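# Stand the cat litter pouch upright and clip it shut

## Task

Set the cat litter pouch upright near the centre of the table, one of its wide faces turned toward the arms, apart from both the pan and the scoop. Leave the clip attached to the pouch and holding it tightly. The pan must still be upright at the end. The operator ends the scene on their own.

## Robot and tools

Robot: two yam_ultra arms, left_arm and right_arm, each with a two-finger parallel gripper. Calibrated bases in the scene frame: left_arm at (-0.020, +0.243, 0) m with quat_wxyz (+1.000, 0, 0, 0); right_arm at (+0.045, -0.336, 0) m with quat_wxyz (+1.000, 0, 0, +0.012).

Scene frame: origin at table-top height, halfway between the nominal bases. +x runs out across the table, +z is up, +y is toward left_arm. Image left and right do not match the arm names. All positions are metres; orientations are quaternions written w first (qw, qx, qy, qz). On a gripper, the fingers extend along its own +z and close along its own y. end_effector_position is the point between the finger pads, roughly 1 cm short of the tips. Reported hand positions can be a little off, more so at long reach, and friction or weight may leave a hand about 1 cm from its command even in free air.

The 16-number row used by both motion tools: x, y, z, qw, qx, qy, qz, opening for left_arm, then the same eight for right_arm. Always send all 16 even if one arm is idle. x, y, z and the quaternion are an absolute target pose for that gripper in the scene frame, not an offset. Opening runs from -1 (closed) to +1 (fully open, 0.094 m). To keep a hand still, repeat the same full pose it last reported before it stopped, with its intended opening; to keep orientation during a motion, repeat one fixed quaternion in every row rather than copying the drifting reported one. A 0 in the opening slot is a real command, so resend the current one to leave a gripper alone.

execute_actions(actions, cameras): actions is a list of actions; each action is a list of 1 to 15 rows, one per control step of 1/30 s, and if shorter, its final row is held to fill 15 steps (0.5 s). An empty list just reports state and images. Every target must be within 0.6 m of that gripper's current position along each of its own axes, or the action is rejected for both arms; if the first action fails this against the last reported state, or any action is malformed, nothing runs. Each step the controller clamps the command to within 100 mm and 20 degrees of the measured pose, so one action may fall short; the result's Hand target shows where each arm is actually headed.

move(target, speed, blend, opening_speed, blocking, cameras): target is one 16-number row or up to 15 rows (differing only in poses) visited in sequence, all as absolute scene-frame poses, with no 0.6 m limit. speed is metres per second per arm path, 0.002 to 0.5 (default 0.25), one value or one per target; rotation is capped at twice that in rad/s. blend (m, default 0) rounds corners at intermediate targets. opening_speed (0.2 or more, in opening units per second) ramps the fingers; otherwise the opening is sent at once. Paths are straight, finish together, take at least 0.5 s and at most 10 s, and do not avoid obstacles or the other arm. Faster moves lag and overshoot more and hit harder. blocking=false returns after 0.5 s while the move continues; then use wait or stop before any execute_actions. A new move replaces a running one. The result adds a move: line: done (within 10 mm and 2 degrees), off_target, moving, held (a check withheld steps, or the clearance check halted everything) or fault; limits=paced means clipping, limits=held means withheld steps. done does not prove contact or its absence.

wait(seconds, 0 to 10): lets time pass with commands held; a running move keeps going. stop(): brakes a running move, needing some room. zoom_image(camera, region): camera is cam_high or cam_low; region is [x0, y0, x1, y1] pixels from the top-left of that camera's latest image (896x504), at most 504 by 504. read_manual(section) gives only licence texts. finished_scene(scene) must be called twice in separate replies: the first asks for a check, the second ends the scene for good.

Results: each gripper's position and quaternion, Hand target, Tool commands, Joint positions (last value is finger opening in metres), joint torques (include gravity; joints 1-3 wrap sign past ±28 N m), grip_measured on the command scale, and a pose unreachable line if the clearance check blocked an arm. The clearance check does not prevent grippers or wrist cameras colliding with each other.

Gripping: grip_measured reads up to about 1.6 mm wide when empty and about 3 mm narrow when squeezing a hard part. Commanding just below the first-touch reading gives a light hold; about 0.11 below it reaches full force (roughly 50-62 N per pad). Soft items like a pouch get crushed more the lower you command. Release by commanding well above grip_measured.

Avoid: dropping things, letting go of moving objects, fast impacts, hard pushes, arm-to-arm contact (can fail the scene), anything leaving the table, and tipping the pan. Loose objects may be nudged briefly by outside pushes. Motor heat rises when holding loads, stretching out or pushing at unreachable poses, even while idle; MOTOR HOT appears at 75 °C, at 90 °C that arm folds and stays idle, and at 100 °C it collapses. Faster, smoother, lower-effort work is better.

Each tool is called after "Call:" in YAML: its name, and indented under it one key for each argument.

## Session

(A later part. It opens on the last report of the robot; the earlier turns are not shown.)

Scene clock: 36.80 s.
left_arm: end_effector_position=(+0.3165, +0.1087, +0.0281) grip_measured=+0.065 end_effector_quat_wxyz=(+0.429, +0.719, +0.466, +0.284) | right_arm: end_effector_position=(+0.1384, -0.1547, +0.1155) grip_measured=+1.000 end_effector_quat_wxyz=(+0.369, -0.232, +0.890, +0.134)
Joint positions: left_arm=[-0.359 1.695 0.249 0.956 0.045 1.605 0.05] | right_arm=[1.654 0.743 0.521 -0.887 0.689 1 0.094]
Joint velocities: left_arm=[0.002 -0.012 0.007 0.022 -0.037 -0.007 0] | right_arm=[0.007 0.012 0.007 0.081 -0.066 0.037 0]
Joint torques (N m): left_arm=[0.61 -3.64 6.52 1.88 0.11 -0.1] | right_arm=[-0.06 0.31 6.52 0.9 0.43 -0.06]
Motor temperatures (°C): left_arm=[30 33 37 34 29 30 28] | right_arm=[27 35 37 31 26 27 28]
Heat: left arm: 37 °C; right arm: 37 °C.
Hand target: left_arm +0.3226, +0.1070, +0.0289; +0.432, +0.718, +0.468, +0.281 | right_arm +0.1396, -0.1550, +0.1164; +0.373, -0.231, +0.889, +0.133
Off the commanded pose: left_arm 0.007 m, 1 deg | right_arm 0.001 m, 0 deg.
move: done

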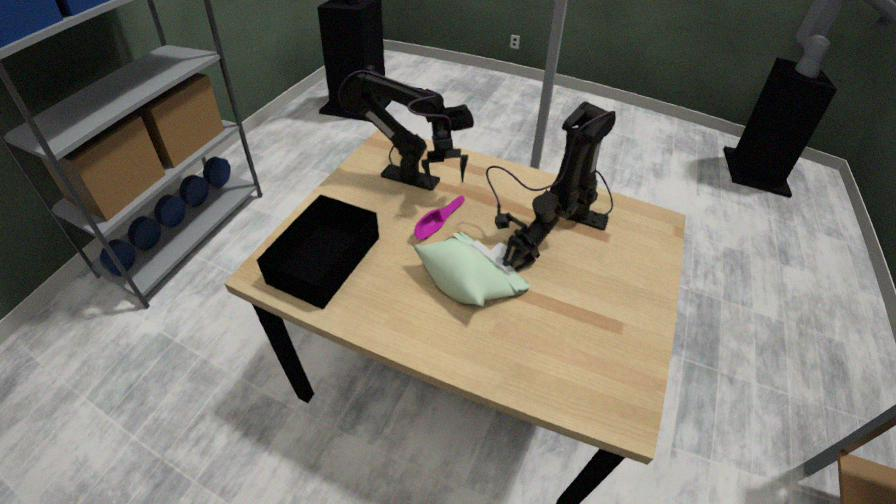

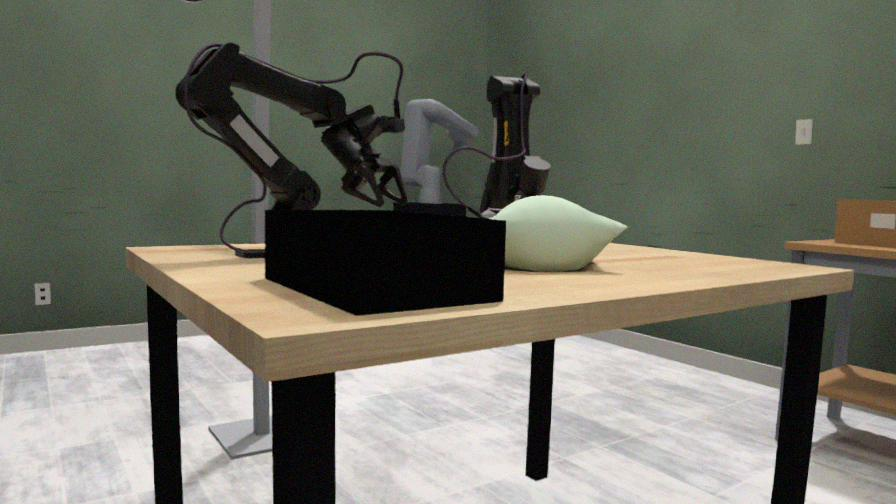

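Call:
move:
  target: [0.3350, 0.1025, 0.0310, 0.4315, 0.7180, 0.4681, 0.2813, 0.064, 0.1396, -0.1550, 0.1164, 0.373, -0.231, 0.889, 0.133, 1.0]
  speed: 0.04

Call:
zoom_image:
  camera: "cam_high"
  region: [480, 225, 550, 295]

Scene clock: 37.77 s.
left_arm: end_effector_position=(+0.3277, +0.1053, +0.0284) grip_measured=+0.065 end_effector_quat_wxyz=(+0.426, +0.720, +0.468, +0.283) | right_arm: end_effector_position=(+0.1384, -0.1547, +0.1155) grip_measured=+1.000 end_effector_quat_wxyz=(+0.369, -0.232, +0.890, +0.134)
Joint positions: left_arm=[-0.357 1.717 0.3 0.921 0.045 1.605 0.05] | right_arm=[1.654 0.743 0.521 -0.887 0.689 1 0.094]
Joint velocities: left_arm=[-0.002 -0.002 -0.002 -0.037 0.022 0.037 -0.001] | right_arm=[-0.017 -0.002 -0.007 -0.007 0.051 0.007 0]
Joint torques (N m): left_arm=[0.29 -3.89 6.69 1.9 0.08 -0.09] | right_arm=[-0.03 0.36 6.69 0.98 0.43 -0.02]
Motor temperatures (°C): left_arm=[30 33 37 34 29 30 28] | right_arm=[27 35 37 31 26 27 28]
Heat: left arm: 37 °C; right arm: 37 °C.
Hand target: left_arm +0.3348, +0.1025, +0.0310; +0.432, +0.718, +0.468, +0.281 | right_arm +0.1396, -0.1550, +0.1164; +0.373, -0.231, +0.889, +0.133
Off the commanded pose: left_arm 0.008 m, 1 deg | right_arm 0.001 m, 0 deg.
move: done

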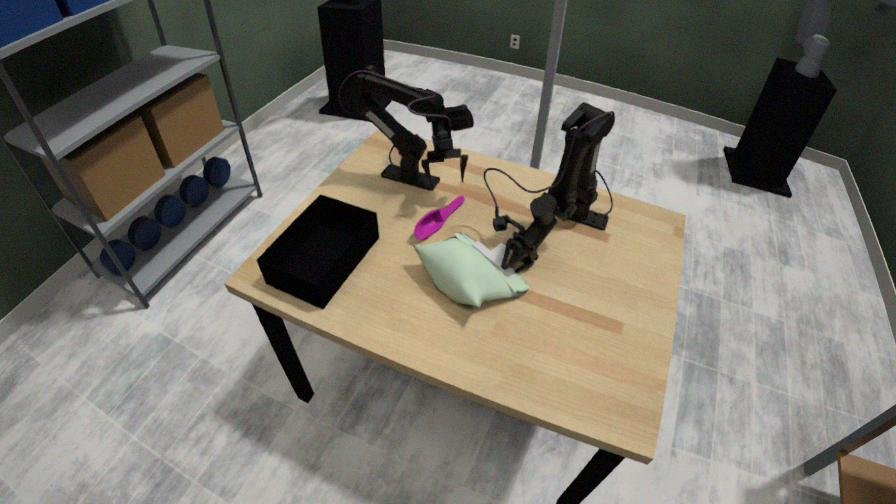

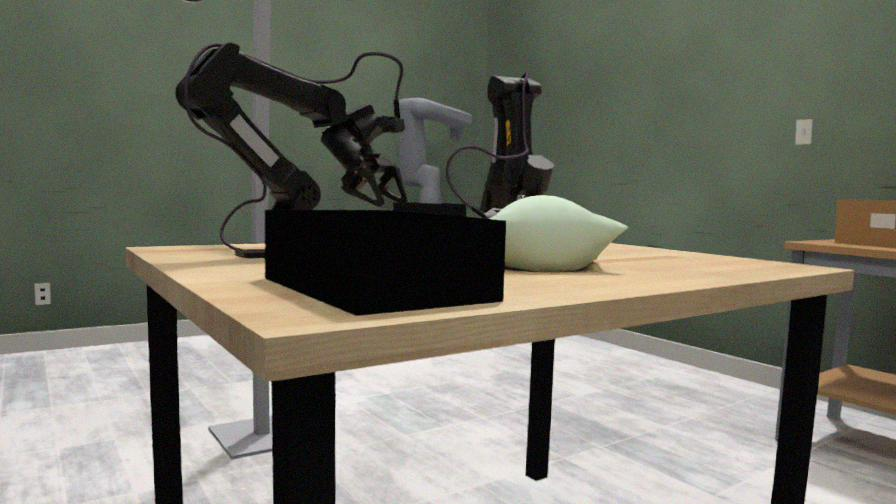

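Scaled by 7.200.

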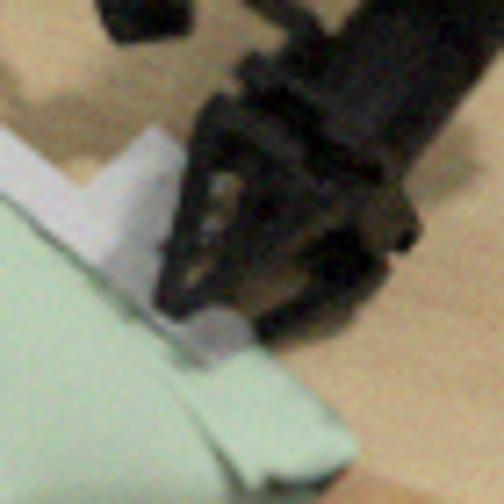

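Call:
move:
  target: [0.3420, 0.0995, 0.0560, 0.4315, 0.7180, 0.4681, 0.2813, 0.064, 0.1396, -0.1550, 0.1164, 0.373, -0.231, 0.889, 0.133, 1.0]
  speed: 0.04

Call:
zoom_image:
  camera: "cam_high"
  region: [480, 225, 550, 295]

Call:
zoom_image:
  camera: "cam_high"
  region: [400, 190, 580, 320]

Scene clock: 41.37 s.
left_arm: end_effector_position=(+0.3297, +0.1045, +0.0338) grip_measured=+0.065 end_effector_quat_wxyz=(+0.406, +0.732, +0.477, +0.268) | right_arm: end_effector_position=(+0.1384, -0.1547, +0.1155) grip_measured=+1.000 end_effector_quat_wxyz=(+0.369, -0.232, +0.890, +0.134)
Joint positions: left_arm=[-0.357 1.634 0.355 0.723 0.045 1.605 0.05] | right_arm=[1.654 0.743 0.521 -0.887 0.689 1 0.094]
Joint velocities: left_arm=[0.007 -0.007 0.007 -0.007 -0.037 -0.051 -0.001] | right_arm=[0.002 -0.007 -0.012 -0.11 -0.037 -0.007 0]
Joint torques (N m): left_arm=[0.29 -7.08 7.43 2.02 0.14 -0.06] | right_arm=[-0.16 0.24 6.31 0.94 0.39 -0.1]
Motor temperatures (°C): left_arm=[30 34 37 34 29 30 28] | right_arm=[27 35 37 31 26 27 28]
Heat: left arm: 37 °C; right arm: 37 °C.
Hand target: left_arm +0.3415, +0.0996, +0.0558; +0.431, +0.718, +0.468, +0.281 | right_arm +0.1396, -0.1550, +0.1164; +0.373, -0.231, +0.889, +0.133
Off the commanded pose: left_arm 0.026 m, 4 deg | right_arm 0.001 m, 0 deg.
move: off_target (left_arm)

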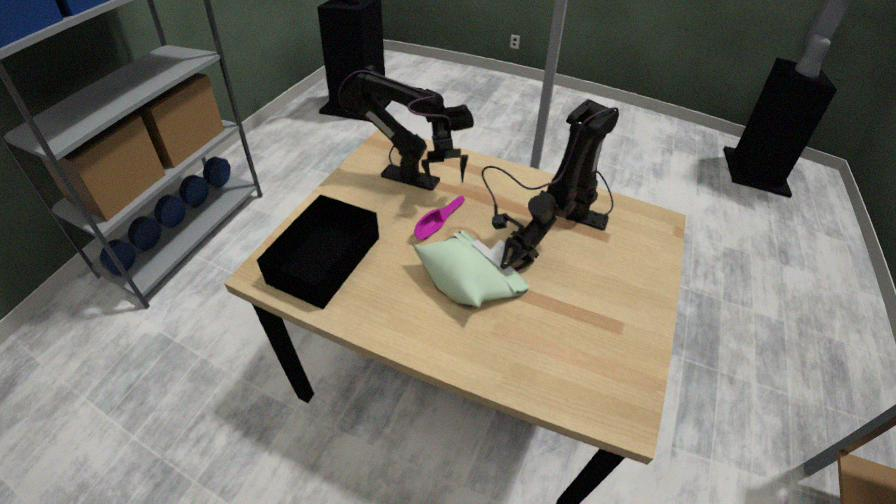

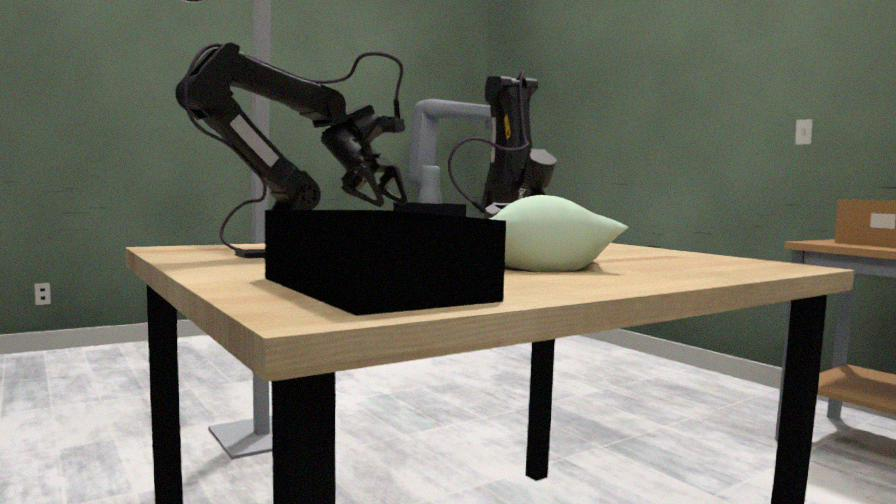

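Scaled by 7.200.

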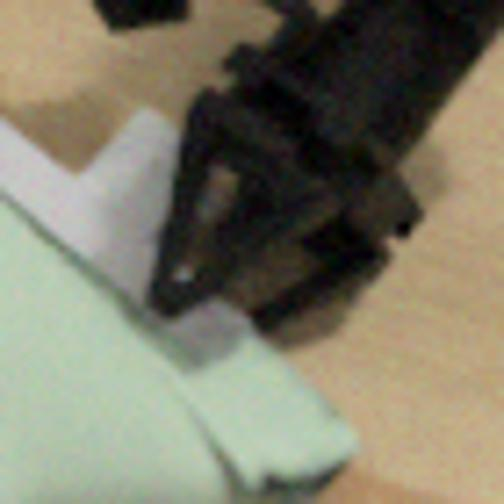

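Scaled by 2.800.

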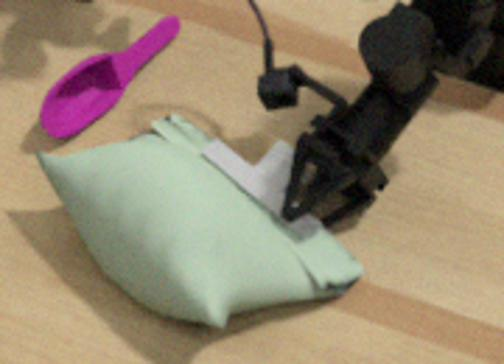

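Call:
move:
  target: [0.3540, 0.0945, 0.0620, 0.4562, 0.7025, 0.4580, 0.2974, 0.064, 0.1396, -0.1550, 0.1164, 0.373, -0.231, 0.889, 0.133, 1.0]
  speed: 0.04

Call:
zoom_image:
  camera: "cam_high"
  region: [480, 225, 550, 295]

Call:
zoom_image:
  camera: "cam_high"
  region: [400, 190, 580, 320]

Scene clock: 43.73 s.
left_arm: end_effector_position=(+0.3354, +0.1023, +0.0374) grip_measured=+0.065 end_effector_quat_wxyz=(+0.419, +0.725, +0.471, +0.277) | right_arm: end_effector_position=(+0.1384, -0.1547, +0.1155) grip_measured=+1.000 end_effector_quat_wxyz=(+0.369, -0.232, +0.890, +0.134)
Joint positions: left_arm=[-0.357 1.664 0.355 0.791 0.045 1.605 0.05] | right_arm=[1.654 0.743 0.521 -0.887 0.689 1 0.094]
Joint velocities: left_arm=[-0.037 -0.012 0.007 0.037 -0.007 0.022 0.001] | right_arm=[-0.022 -0.007 -0.017 -0.081 -0.022 -0.051 0]
Joint torques (N m): left_arm=[0.31 -4.48 7.84 2.65 0.17 -0.05] | right_arm=[-0.18 0.13 6.43 0.93 0.41 -0.02]
Motor temperatures (°C): left_arm=[30 34 37 35 29 30 28] | right_arm=[27 35 37 31 26 27 28]
Heat: left arm: 37 °C; right arm: 37 °C.
Hand target: left_arm +0.3527, +0.0949, +0.0621; +0.456, +0.704, +0.457, +0.297 | right_arm +0.1396, -0.1550, +0.1164; +0.373, -0.231, +0.889, +0.133
Off the commanded pose: left_arm 0.032 m, 6 deg | right_arm 0.001 m, 0 deg.
move: off_target (left_arm)

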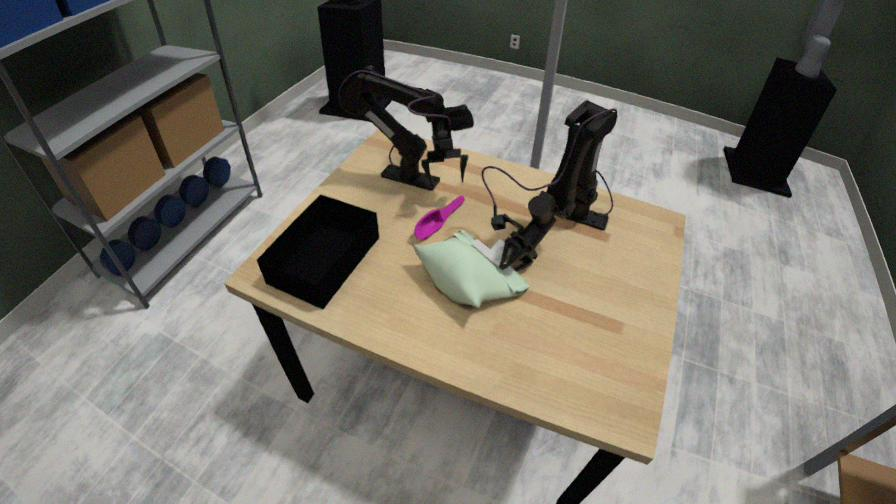

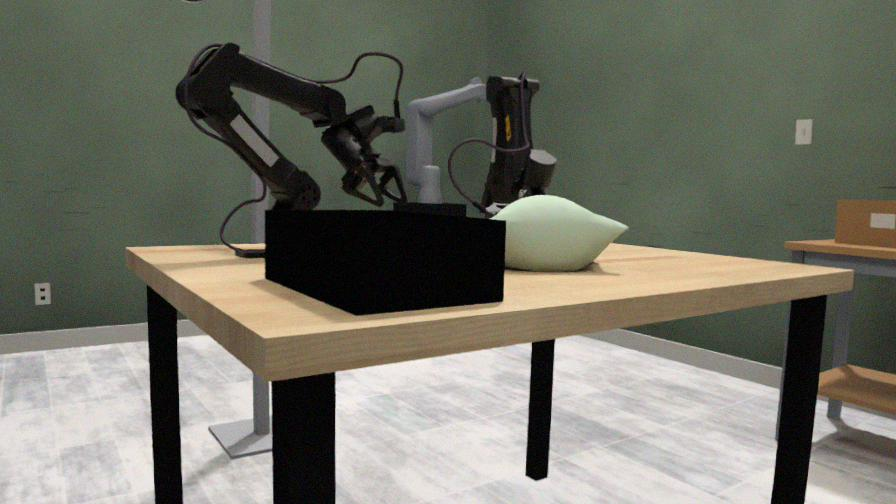

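Scaled by 7.200.

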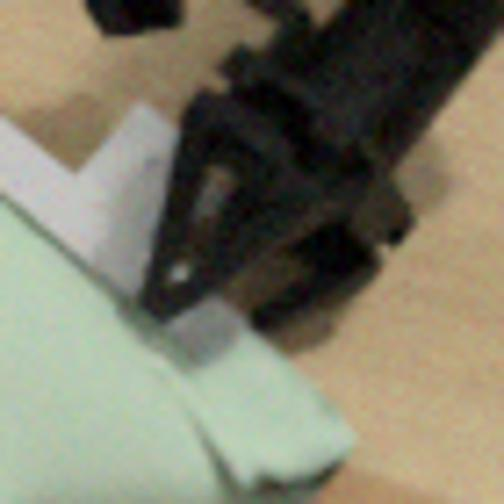

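Scaled by 2.800.

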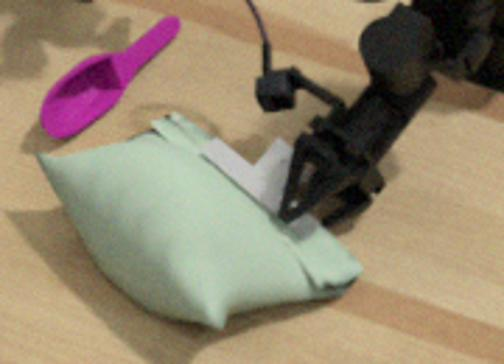

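Call:
move:
  target: [0.3560, 0.0935, 0.0850, 0.4562, 0.7025, 0.4580, 0.2974, 0.064, 0.1396, -0.1550, 0.1164, 0.373, -0.231, 0.889, 0.133, 1.0]
  speed: 0.04

Call:
zoom_image:
  camera: "cam_high"
  region: [480, 225, 550, 295]

Call:
zoom_image:
  camera: "cam_low"
  region: [470, 150, 650, 290]

Scene clock: 45.13 s.
left_arm: end_effector_position=(+0.3397, +0.1005, +0.0510) grip_measured=+0.065 end_effector_quat_wxyz=(+0.417, +0.726, +0.472, +0.275) | right_arm: end_effector_position=(+0.1384, -0.1547, +0.1155) grip_measured=+1.000 end_effector_quat_wxyz=(+0.369, -0.232, +0.890, +0.134)
Joint positions: left_arm=[-0.357 1.599 0.395 0.68 0.047 1.605 0.05] | right_arm=[1.654 0.743 0.521 -0.887 0.689 1 0.094]
Joint velocities: left_arm=[0.002 0.002 -0.012 0.007 -0.095 0.051 0.001] | right_arm=[0.002 0.002 0.007 0.007 -0.051 -0.066 0]
Joint torques (N m): left_arm=[0.24 -7.6 8.49 2.29 0.13 -0.11] | right_arm=[-0.16 0.1 6.31 0.9 0.39 -0.12]
Motor temperatures (°C): left_arm=[30 34 38 35 29 30 28] | right_arm=[27 35 37 31 26 27 28]
Heat: left arm: 38 °C; right arm: 37 °C.
Hand target: left_arm +0.3553, +0.0936, +0.0848; +0.456, +0.703, +0.457, +0.297 | right_arm +0.1396, -0.1550, +0.1164; +0.373, -0.231, +0.889, +0.133
Off the commanded pose: left_arm 0.038 m, 6 deg | right_arm 0.001 m, 0 deg.
move: off_target (left_arm)

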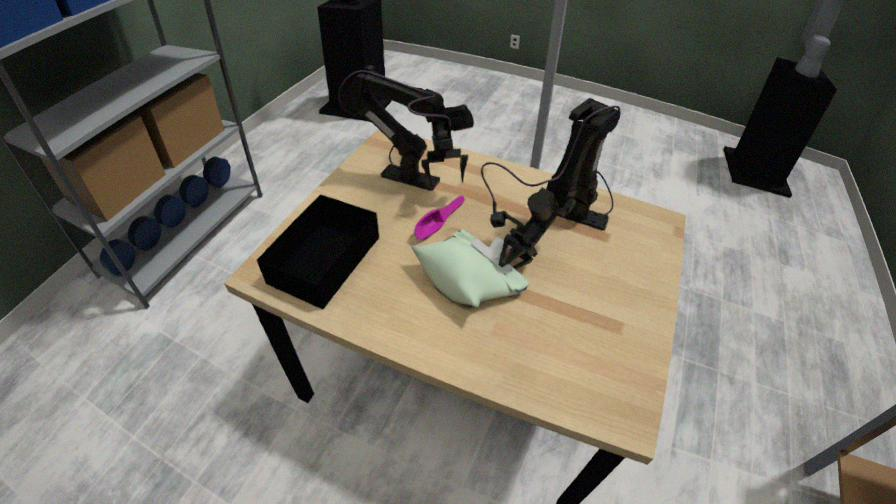

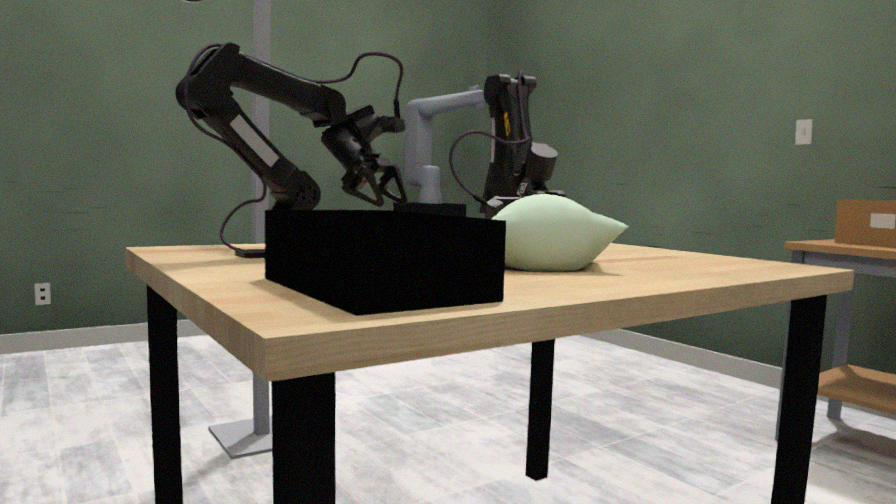

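Scaled by 7.200.

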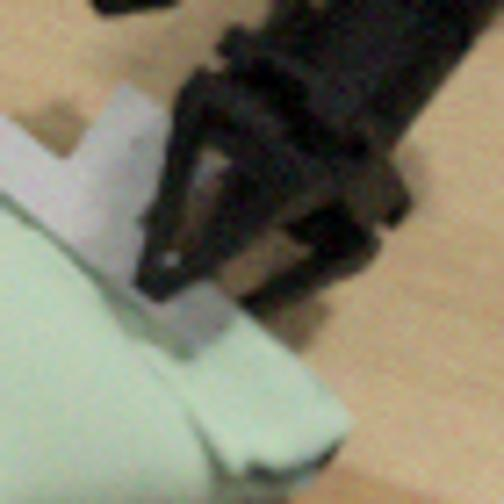

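Scaled by 2.800.

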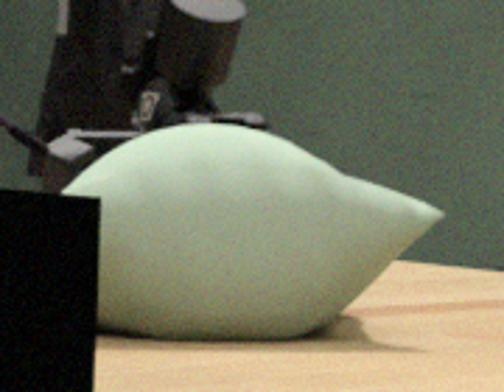

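Call:
execute_actions:
  actions: []

Scene clock: 45.67 s.
left_arm: end_effector_position=(+0.3396, +0.1006, +0.0509) grip_measured=+0.065 end_effector_quat_wxyz=(+0.417, +0.726, +0.472, +0.275) | right_arm: end_effector_position=(+0.1384, -0.1547, +0.1155) grip_measured=+1.000 end_effector_quat_wxyz=(+0.369, -0.232, +0.890, +0.134)
Joint positions: left_arm=[-0.357 1.599 0.395 0.679 0.047 1.605 0.05] | right_arm=[1.654 0.743 0.521 -0.887 0.689 1 0.094]
Joint velocities: left_arm=[0.002 0.002 -0.022 0.007 0.037 -0.081 -0.001] | right_arm=[0.022 0.002 -0.012 -0.066 0.022 -0.022 0]
Joint torques (N m): left_arm=[0.35 -7.68 8.77 2.32 0.12 -0.03] | right_arm=[-0.08 0.27 6.49 0.92 0.41 -0.05]
Motor temperatures (°C): left_arm=[30 34 38 35 29 30 28] | right_arm=[27 35 37 31 26 27 28]
Heat: left arm: 38 °C; right arm: 37 °C.
Hand target: left_arm +0.3552, +0.0936, +0.0848; +0.456, +0.703, +0.457, +0.297 | right_arm +0.1396, -0.1550, +0.1164; +0.373, -0.231, +0.889, +0.133
Tool commands: left_gripper/opening=+0.064 right_gripper/opening=+1.0
Off the commanded pose: left_arm 0.039 m, 6 deg | right_arm 0.001 m, 0 deg.

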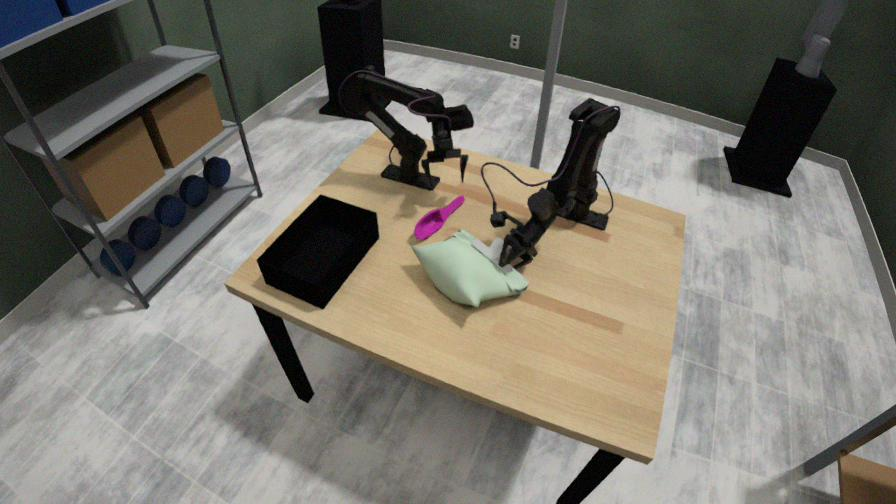

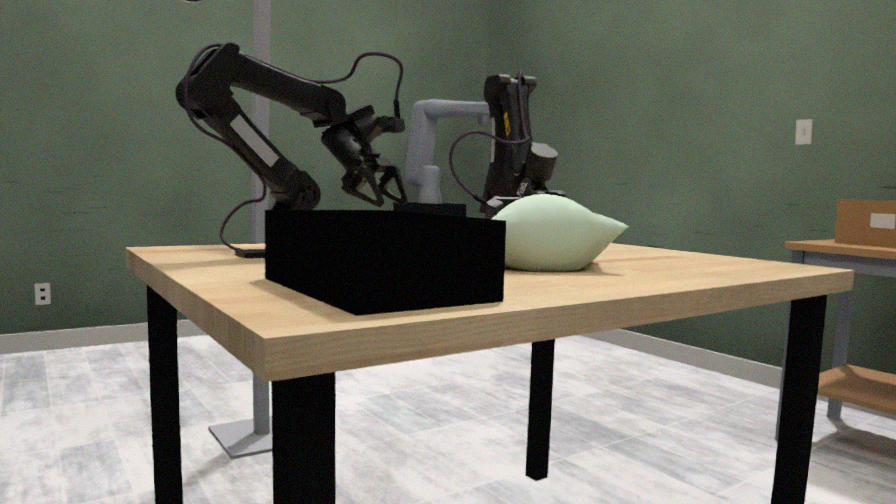

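Call:
zoom_image:
  camera: "cam_high"
  region: [400, 180, 560, 320]

Call:
zoom_image:
  camera: "cam_high"
  region: [470, 210, 560, 295]

Call:
zoom_image:
  camera: "cam_low"
  region: [440, 130, 680, 300]

Scaled by 3.150.

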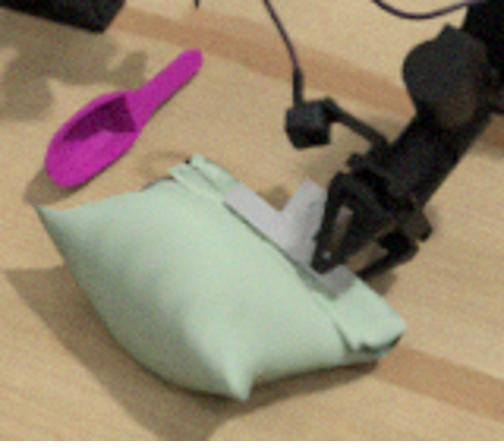

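Scaled by 5.600.

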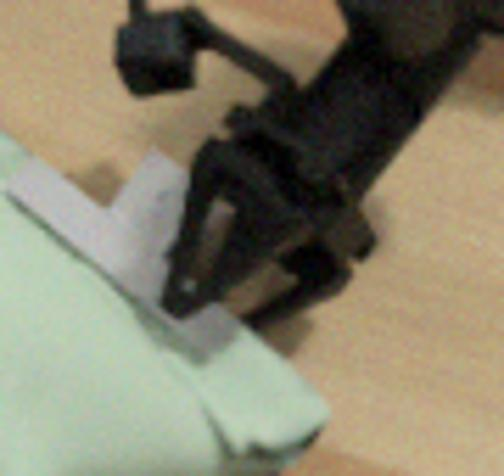

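Scaled by 2.100.

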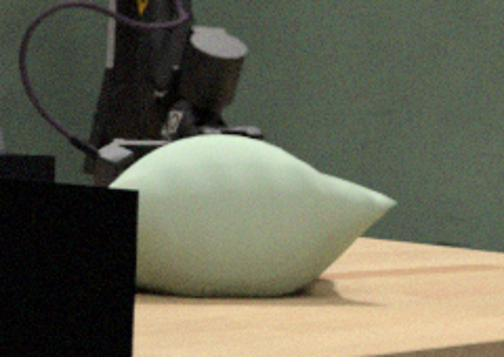

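Call:
move:
  target: [0.362, 0.091, 0.112, 0.4562, 0.7025, 0.458, 0.2974, 0.064, 0.1396, -0.155, 0.1164, 0.373, -0.231, 0.889, 0.133, 1.0]
  speed: 0.05

Call:
zoom_image:
  camera: "cam_high"
  region: [400, 180, 560, 320]

Call:
zoom_image:
  camera: "cam_low"
  region: [440, 130, 680, 300]

Scene clock: 47.03 s.
left_arm: end_effector_position=(+0.3443, +0.0988, +0.0710) grip_measured=+0.065 end_effector_quat_wxyz=(+0.411, +0.730, +0.475, +0.271) | right_arm: end_effector_position=(+0.1384, -0.1547, +0.1155) grip_measured=+1.000 end_effector_quat_wxyz=(+0.369, -0.232, +0.890, +0.134)
Joint positions: left_arm=[-0.357 1.514 0.463 0.508 0.047 1.605 0.05] | right_arm=[1.654 0.743 0.521 -0.887 0.689 1 0.094]
Joint velocities: left_arm=[-0.017 -0.002 -0.012 0.022 -0.051 0.022 -0.001] | right_arm=[-0.007 0.002 -0.007 0.037 -0.037 -0.022 0]
Joint torques (N m): left_arm=[0.13 -7.87 9.66 2.37 0.12 -0.11] | right_arm=[-0.23 -0.08 6.57 0.97 0.37 -0.1]
Motor temperatures (°C): left_arm=[30 35 38 36 29 30 28] | right_arm=[27 35 37 31 26 27 28]
Heat: left arm: 38 °C; right arm: 37 °C.
Hand target: left_arm +0.3607, +0.0914, +0.1118; +0.456, +0.703, +0.457, +0.297 | right_arm +0.1396, -0.1550, +0.1164; +0.373, -0.231, +0.889, +0.133
Off the commanded pose: left_arm 0.045 m, 7 deg | right_arm 0.001 m, 0 deg.
move: off_target (left_arm)

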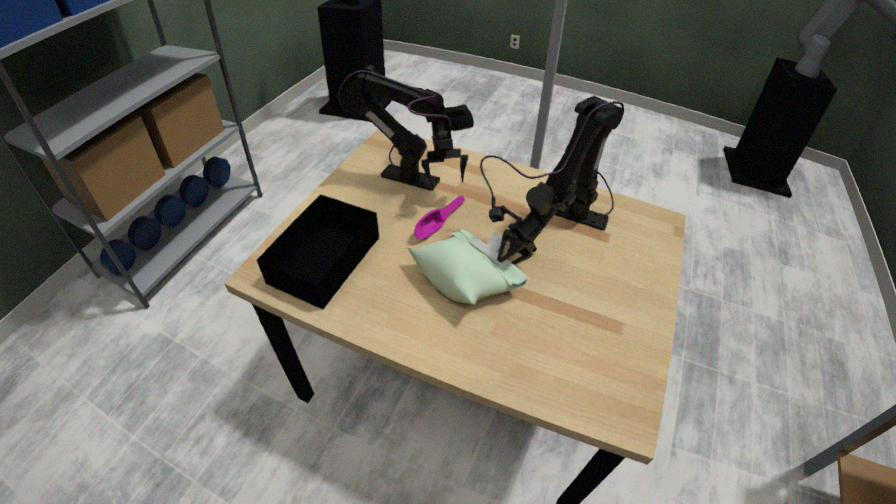

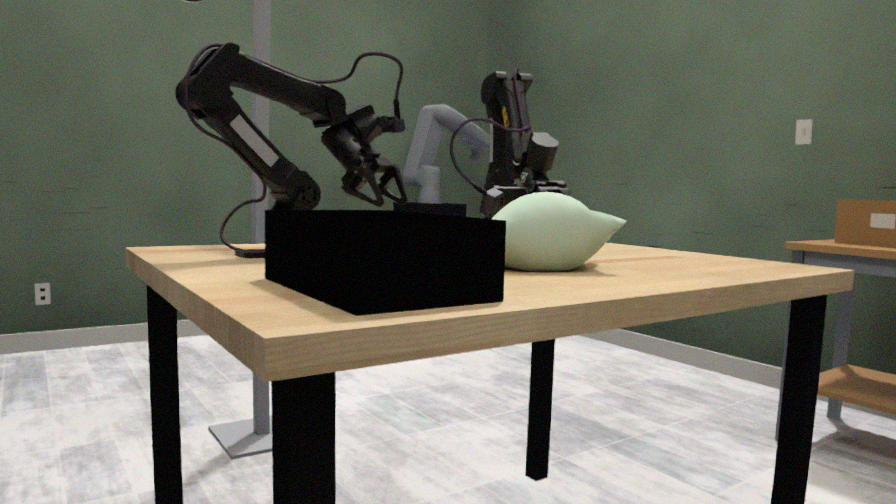

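Scaled by 3.150.

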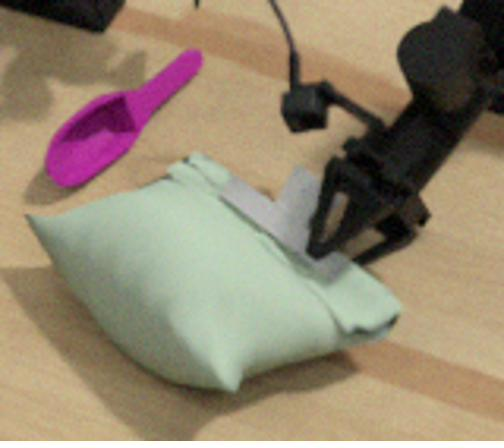

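Scaled by 2.100.

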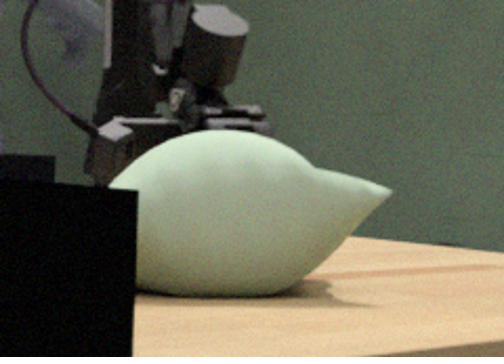

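Call:
move:
  target: [0.3607, 0.0914, 0.1118, 0.4562, 0.7025, 0.458, 0.2974, -0.4, 0.1396, -0.155, 0.1164, 0.373, -0.231, 0.889, 0.133, 1.0]
  speed: 0.05
  opening_speed: 0.3

Call:
zoom_image:
  camera: "cam_high"
  region: [400, 180, 560, 320]

Call:
zoom_image:
  camera: "cam_low"
  region: [440, 130, 680, 300]

Scene clock: 50.83 s.
left_arm: end_effector_position=(+0.3423, +0.0995, +0.0693) grip_measured=-0.398 end_effector_quat_wxyz=(+0.406, +0.732, +0.476, +0.267) | right_arm: end_effector_position=(+0.1384, -0.1547, +0.1155) grip_measured=+1.000 end_effector_quat_wxyz=(+0.369, -0.232, +0.890, +0.134)
Joint positions: left_arm=[-0.357 1.508 0.463 0.489 0.047 1.605 0.028] | right_arm=[1.654 0.743 0.521 -0.887 0.689 1 0.094]
Joint velocities: left_arm=[0.007 -0.007 -0.002 -0.007 -0.066 -0.066 0] | right_arm=[-0.002 -0.007 -0.017 -0.066 -0.051 0.007 0]
Joint torques (N m): left_arm=[0.1 -7.88 9.13 2.55 0.13 -0.06] | right_arm=[-0.36 0.28 6.48 0.92 0.37 -0.02]
Motor temperatures (°C): left_arm=[30 35 39 36 29 30 28] | right_arm=[27 35 37 32 27 27 28]
Heat: left arm: 39 °C; right arm: 37 °C.
Hand target: left_arm +0.3591, +0.0920, +0.1115; +0.456, +0.704, +0.457, +0.297 | right_arm +0.1396, -0.1550, +0.1164; +0.373, -0.231, +0.889, +0.133
Off the commanded pose: left_arm 0.047 m, 8 deg | right_arm 0.001 m, 0 deg.
move: off_target (left_arm)

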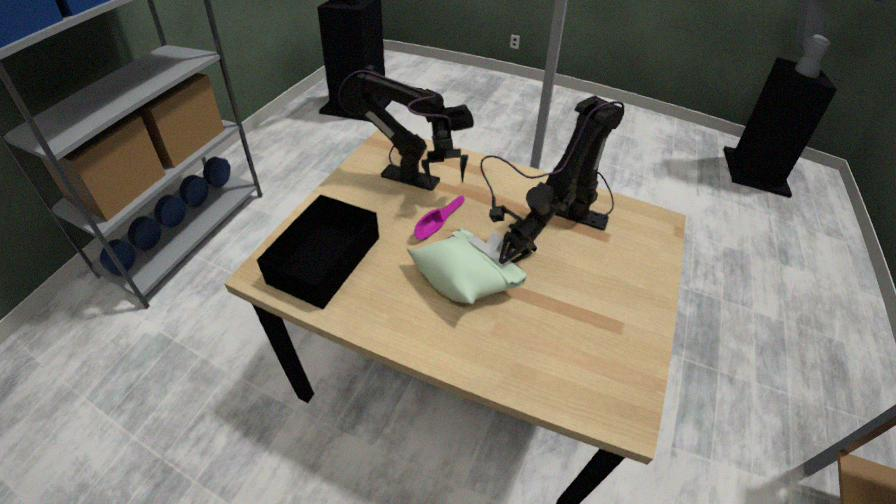

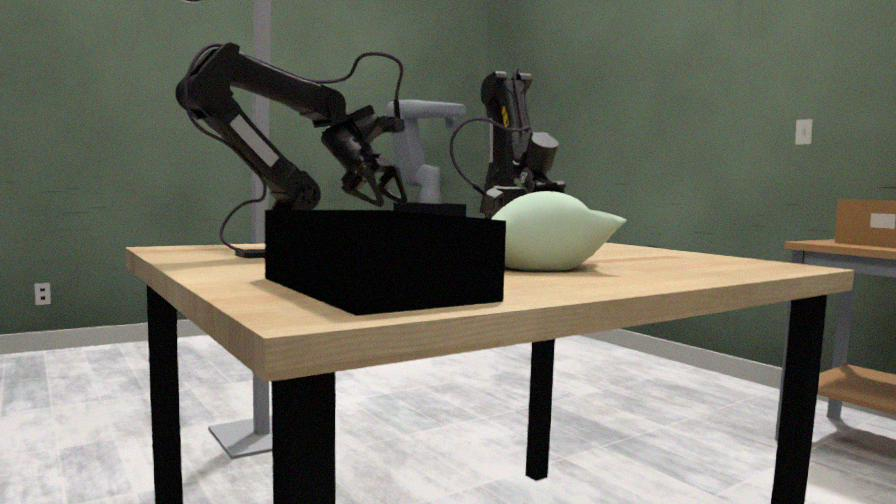

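Scaled by 3.150.

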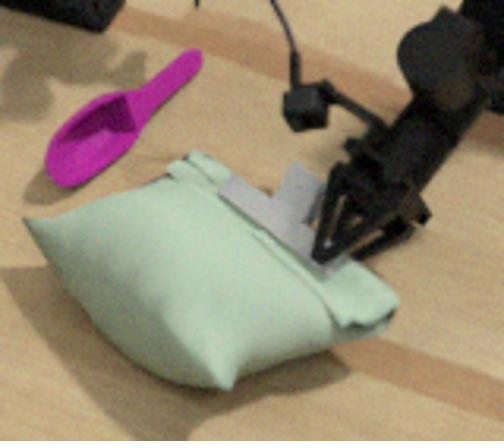

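Scaled by 2.100.

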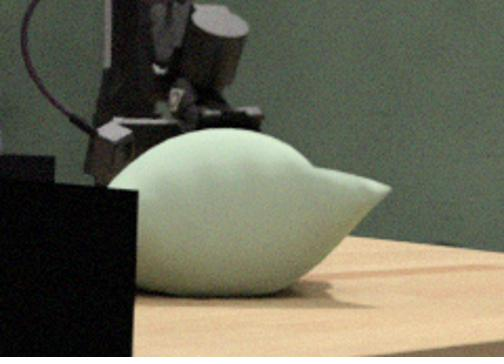

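Call:
move:
  target: [0.3607, 0.0914, 0.1118, 0.4562, 0.7025, 0.458, 0.2974, -0.62, 0.1396, -0.155, 0.1164, 0.373, -0.231, 0.889, 0.133, 1.0]
  speed: 0.05
  opening_speed: 0.25

Call:
zoom_image:
  camera: "cam_high"
  region: [400, 180, 560, 320]

Call:
zoom_image:
  camera: "cam_high"
  region: [470, 210, 560, 295]

Scene clock: 52.07 s.
left_arm: end_effector_position=(+0.3422, +0.0995, +0.0706) grip_measured=-0.615 end_effector_quat_wxyz=(+0.407, +0.732, +0.476, +0.268) | right_arm: end_effector_position=(+0.1384, -0.1547, +0.1155) grip_measured=+1.000 end_effector_quat_wxyz=(+0.369, -0.232, +0.890, +0.134)
Joint positions: left_arm=[-0.357 1.503 0.463 0.486 0.047 1.606 0.018] | right_arm=[1.654 0.743 0.521 -0.887 0.689 1 0.094]
Joint velocities: left_arm=[-0.002 0.002 -0.002 -0.051 0.081 0.051 -0.001] | right_arm=[-0.012 -0.007 -0.002 -0.037 -0.007 0.022 0]
Joint torques (N m): left_arm=[0.29 -7.38 9.03 2.56 0.11 -0.09] | right_arm=[-0.17 0.24 6.5 0.89 0.41 -0.08]
Motor temperatures (°C): left_arm=[30 36 39 37 29 30 28] | right_arm=[27 35 37 32 27 27 28]
Heat: left arm: 39 °C; right arm: 37 °C.
Hand target: left_arm +0.3591, +0.0919, +0.1117; +0.456, +0.704, +0.457, +0.297 | right_arm +0.1396, -0.1550, +0.1164; +0.373, -0.231, +0.889, +0.133
Off the commanded pose: left_arm 0.046 m, 8 deg | right_arm 0.001 m, 0 deg.
move: off_target (left_arm)

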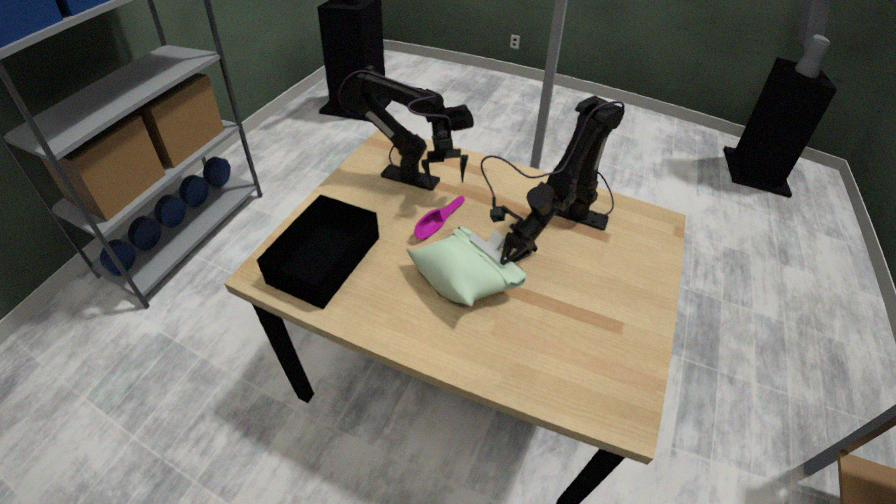

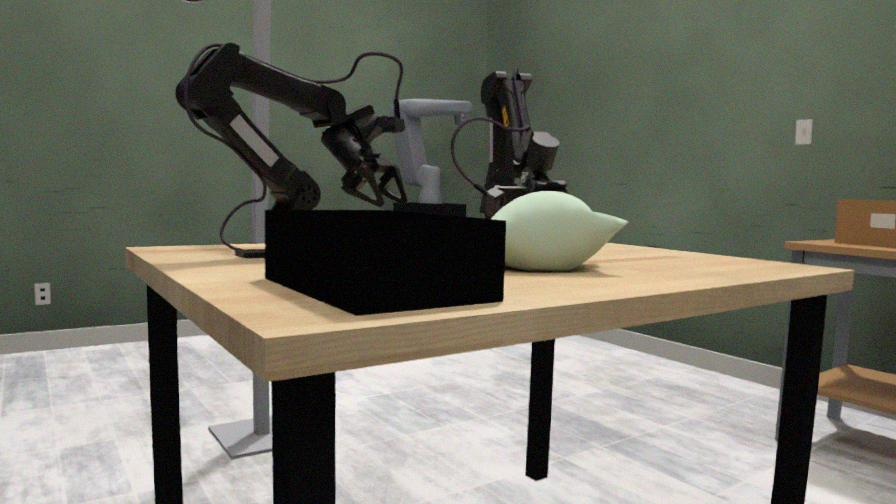

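Scaled by 3.150.

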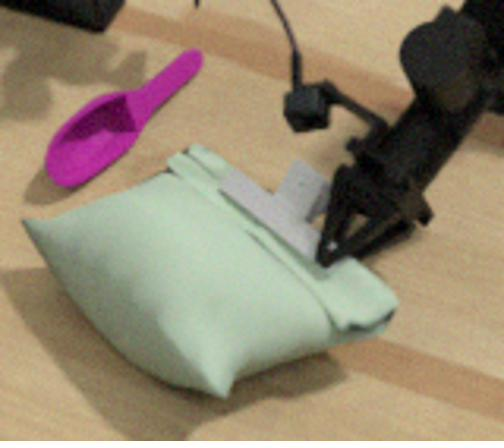

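Scaled by 5.600.

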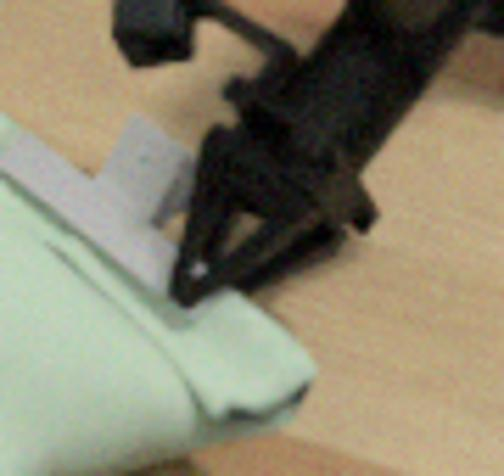

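Call:
move:
  target: [0.3607, 0.0914, 0.1118, 0.4562, 0.7025, 0.458, 0.2974, -0.78, 0.1396, -0.155, 0.1164, 0.373, -0.231, 0.889, 0.133, 1.0]
  speed: 0.05
  opening_speed: 0.2

Call:
zoom_image:
  camera: "cam_high"
  region: [470, 210, 560, 295]

Scene clock: 53.20 s.
left_arm: end_effector_position=(+0.3420, +0.0996, +0.0711) grip_measured=-0.706 end_effector_quat_wxyz=(+0.406, +0.735, +0.471, +0.270) | right_arm: end_effector_position=(+0.1384, -0.1547, +0.1155) grip_measured=+1.000 end_effector_quat_wxyz=(+0.369, -0.232, +0.890, +0.134)
Joint positions: left_arm=[-0.357 1.5 0.463 0.484 0.047 1.617 0.014] | right_arm=[1.654 0.743 0.521 -0.887 0.689 1 0.094]
Joint velocities: left_arm=[-0.017 0.012 -0.002 -0.037 0.007 -0.051 0] | right_arm=[-0.007 -0.002 -0.002 -0.037 0.007 0.037 0]
Joint torques (N m): left_arm=[0.25 -7.25 8.96 2.57 0.14 -0.21] | right_arm=[-0.38 0.09 6.46 0.93 0.38 -0.07]
Motor temperatures (°C): left_arm=[30 36 39 37 29 30 28] | right_arm=[27 35 37 32 27 27 28]
Heat: left arm: 39 °C; right arm: 37 °C.
Hand target: left_arm +0.3590, +0.0920, +0.1117; +0.456, +0.704, +0.456, +0.297 | right_arm +0.1396, -0.1550, +0.1164; +0.373, -0.231, +0.889, +0.133
Off the commanded pose: left_arm 0.046 m, 8 deg | right_arm 0.001 m, 0 deg.
move: off_target (left_arm)

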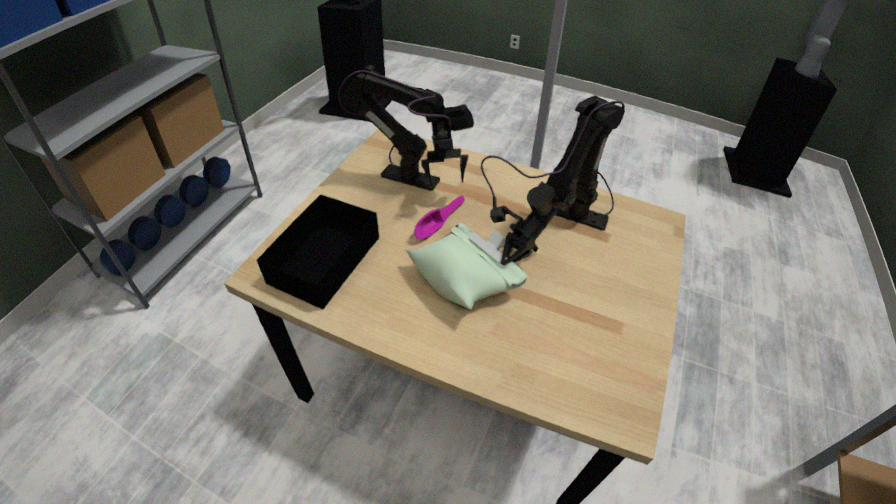

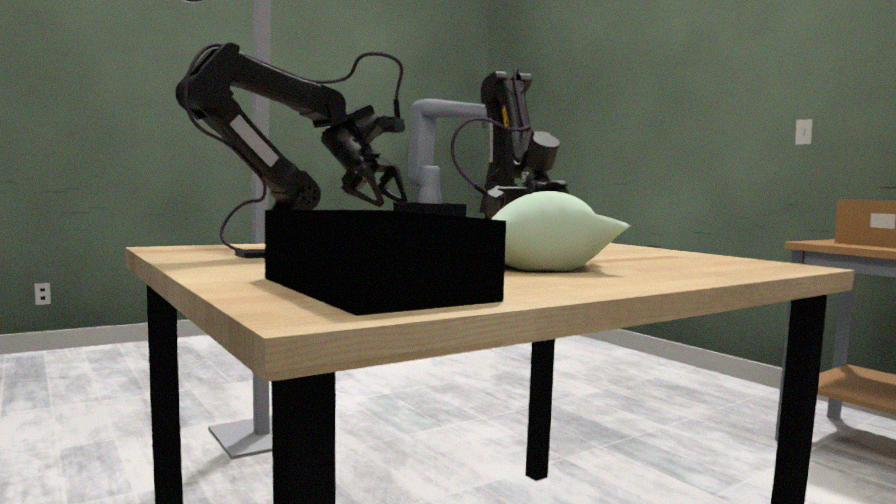

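Scaled by 5.600.

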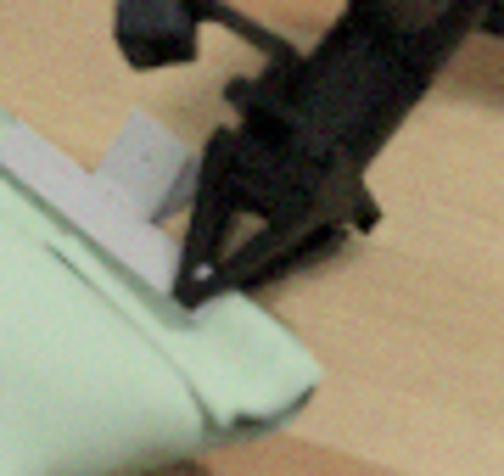

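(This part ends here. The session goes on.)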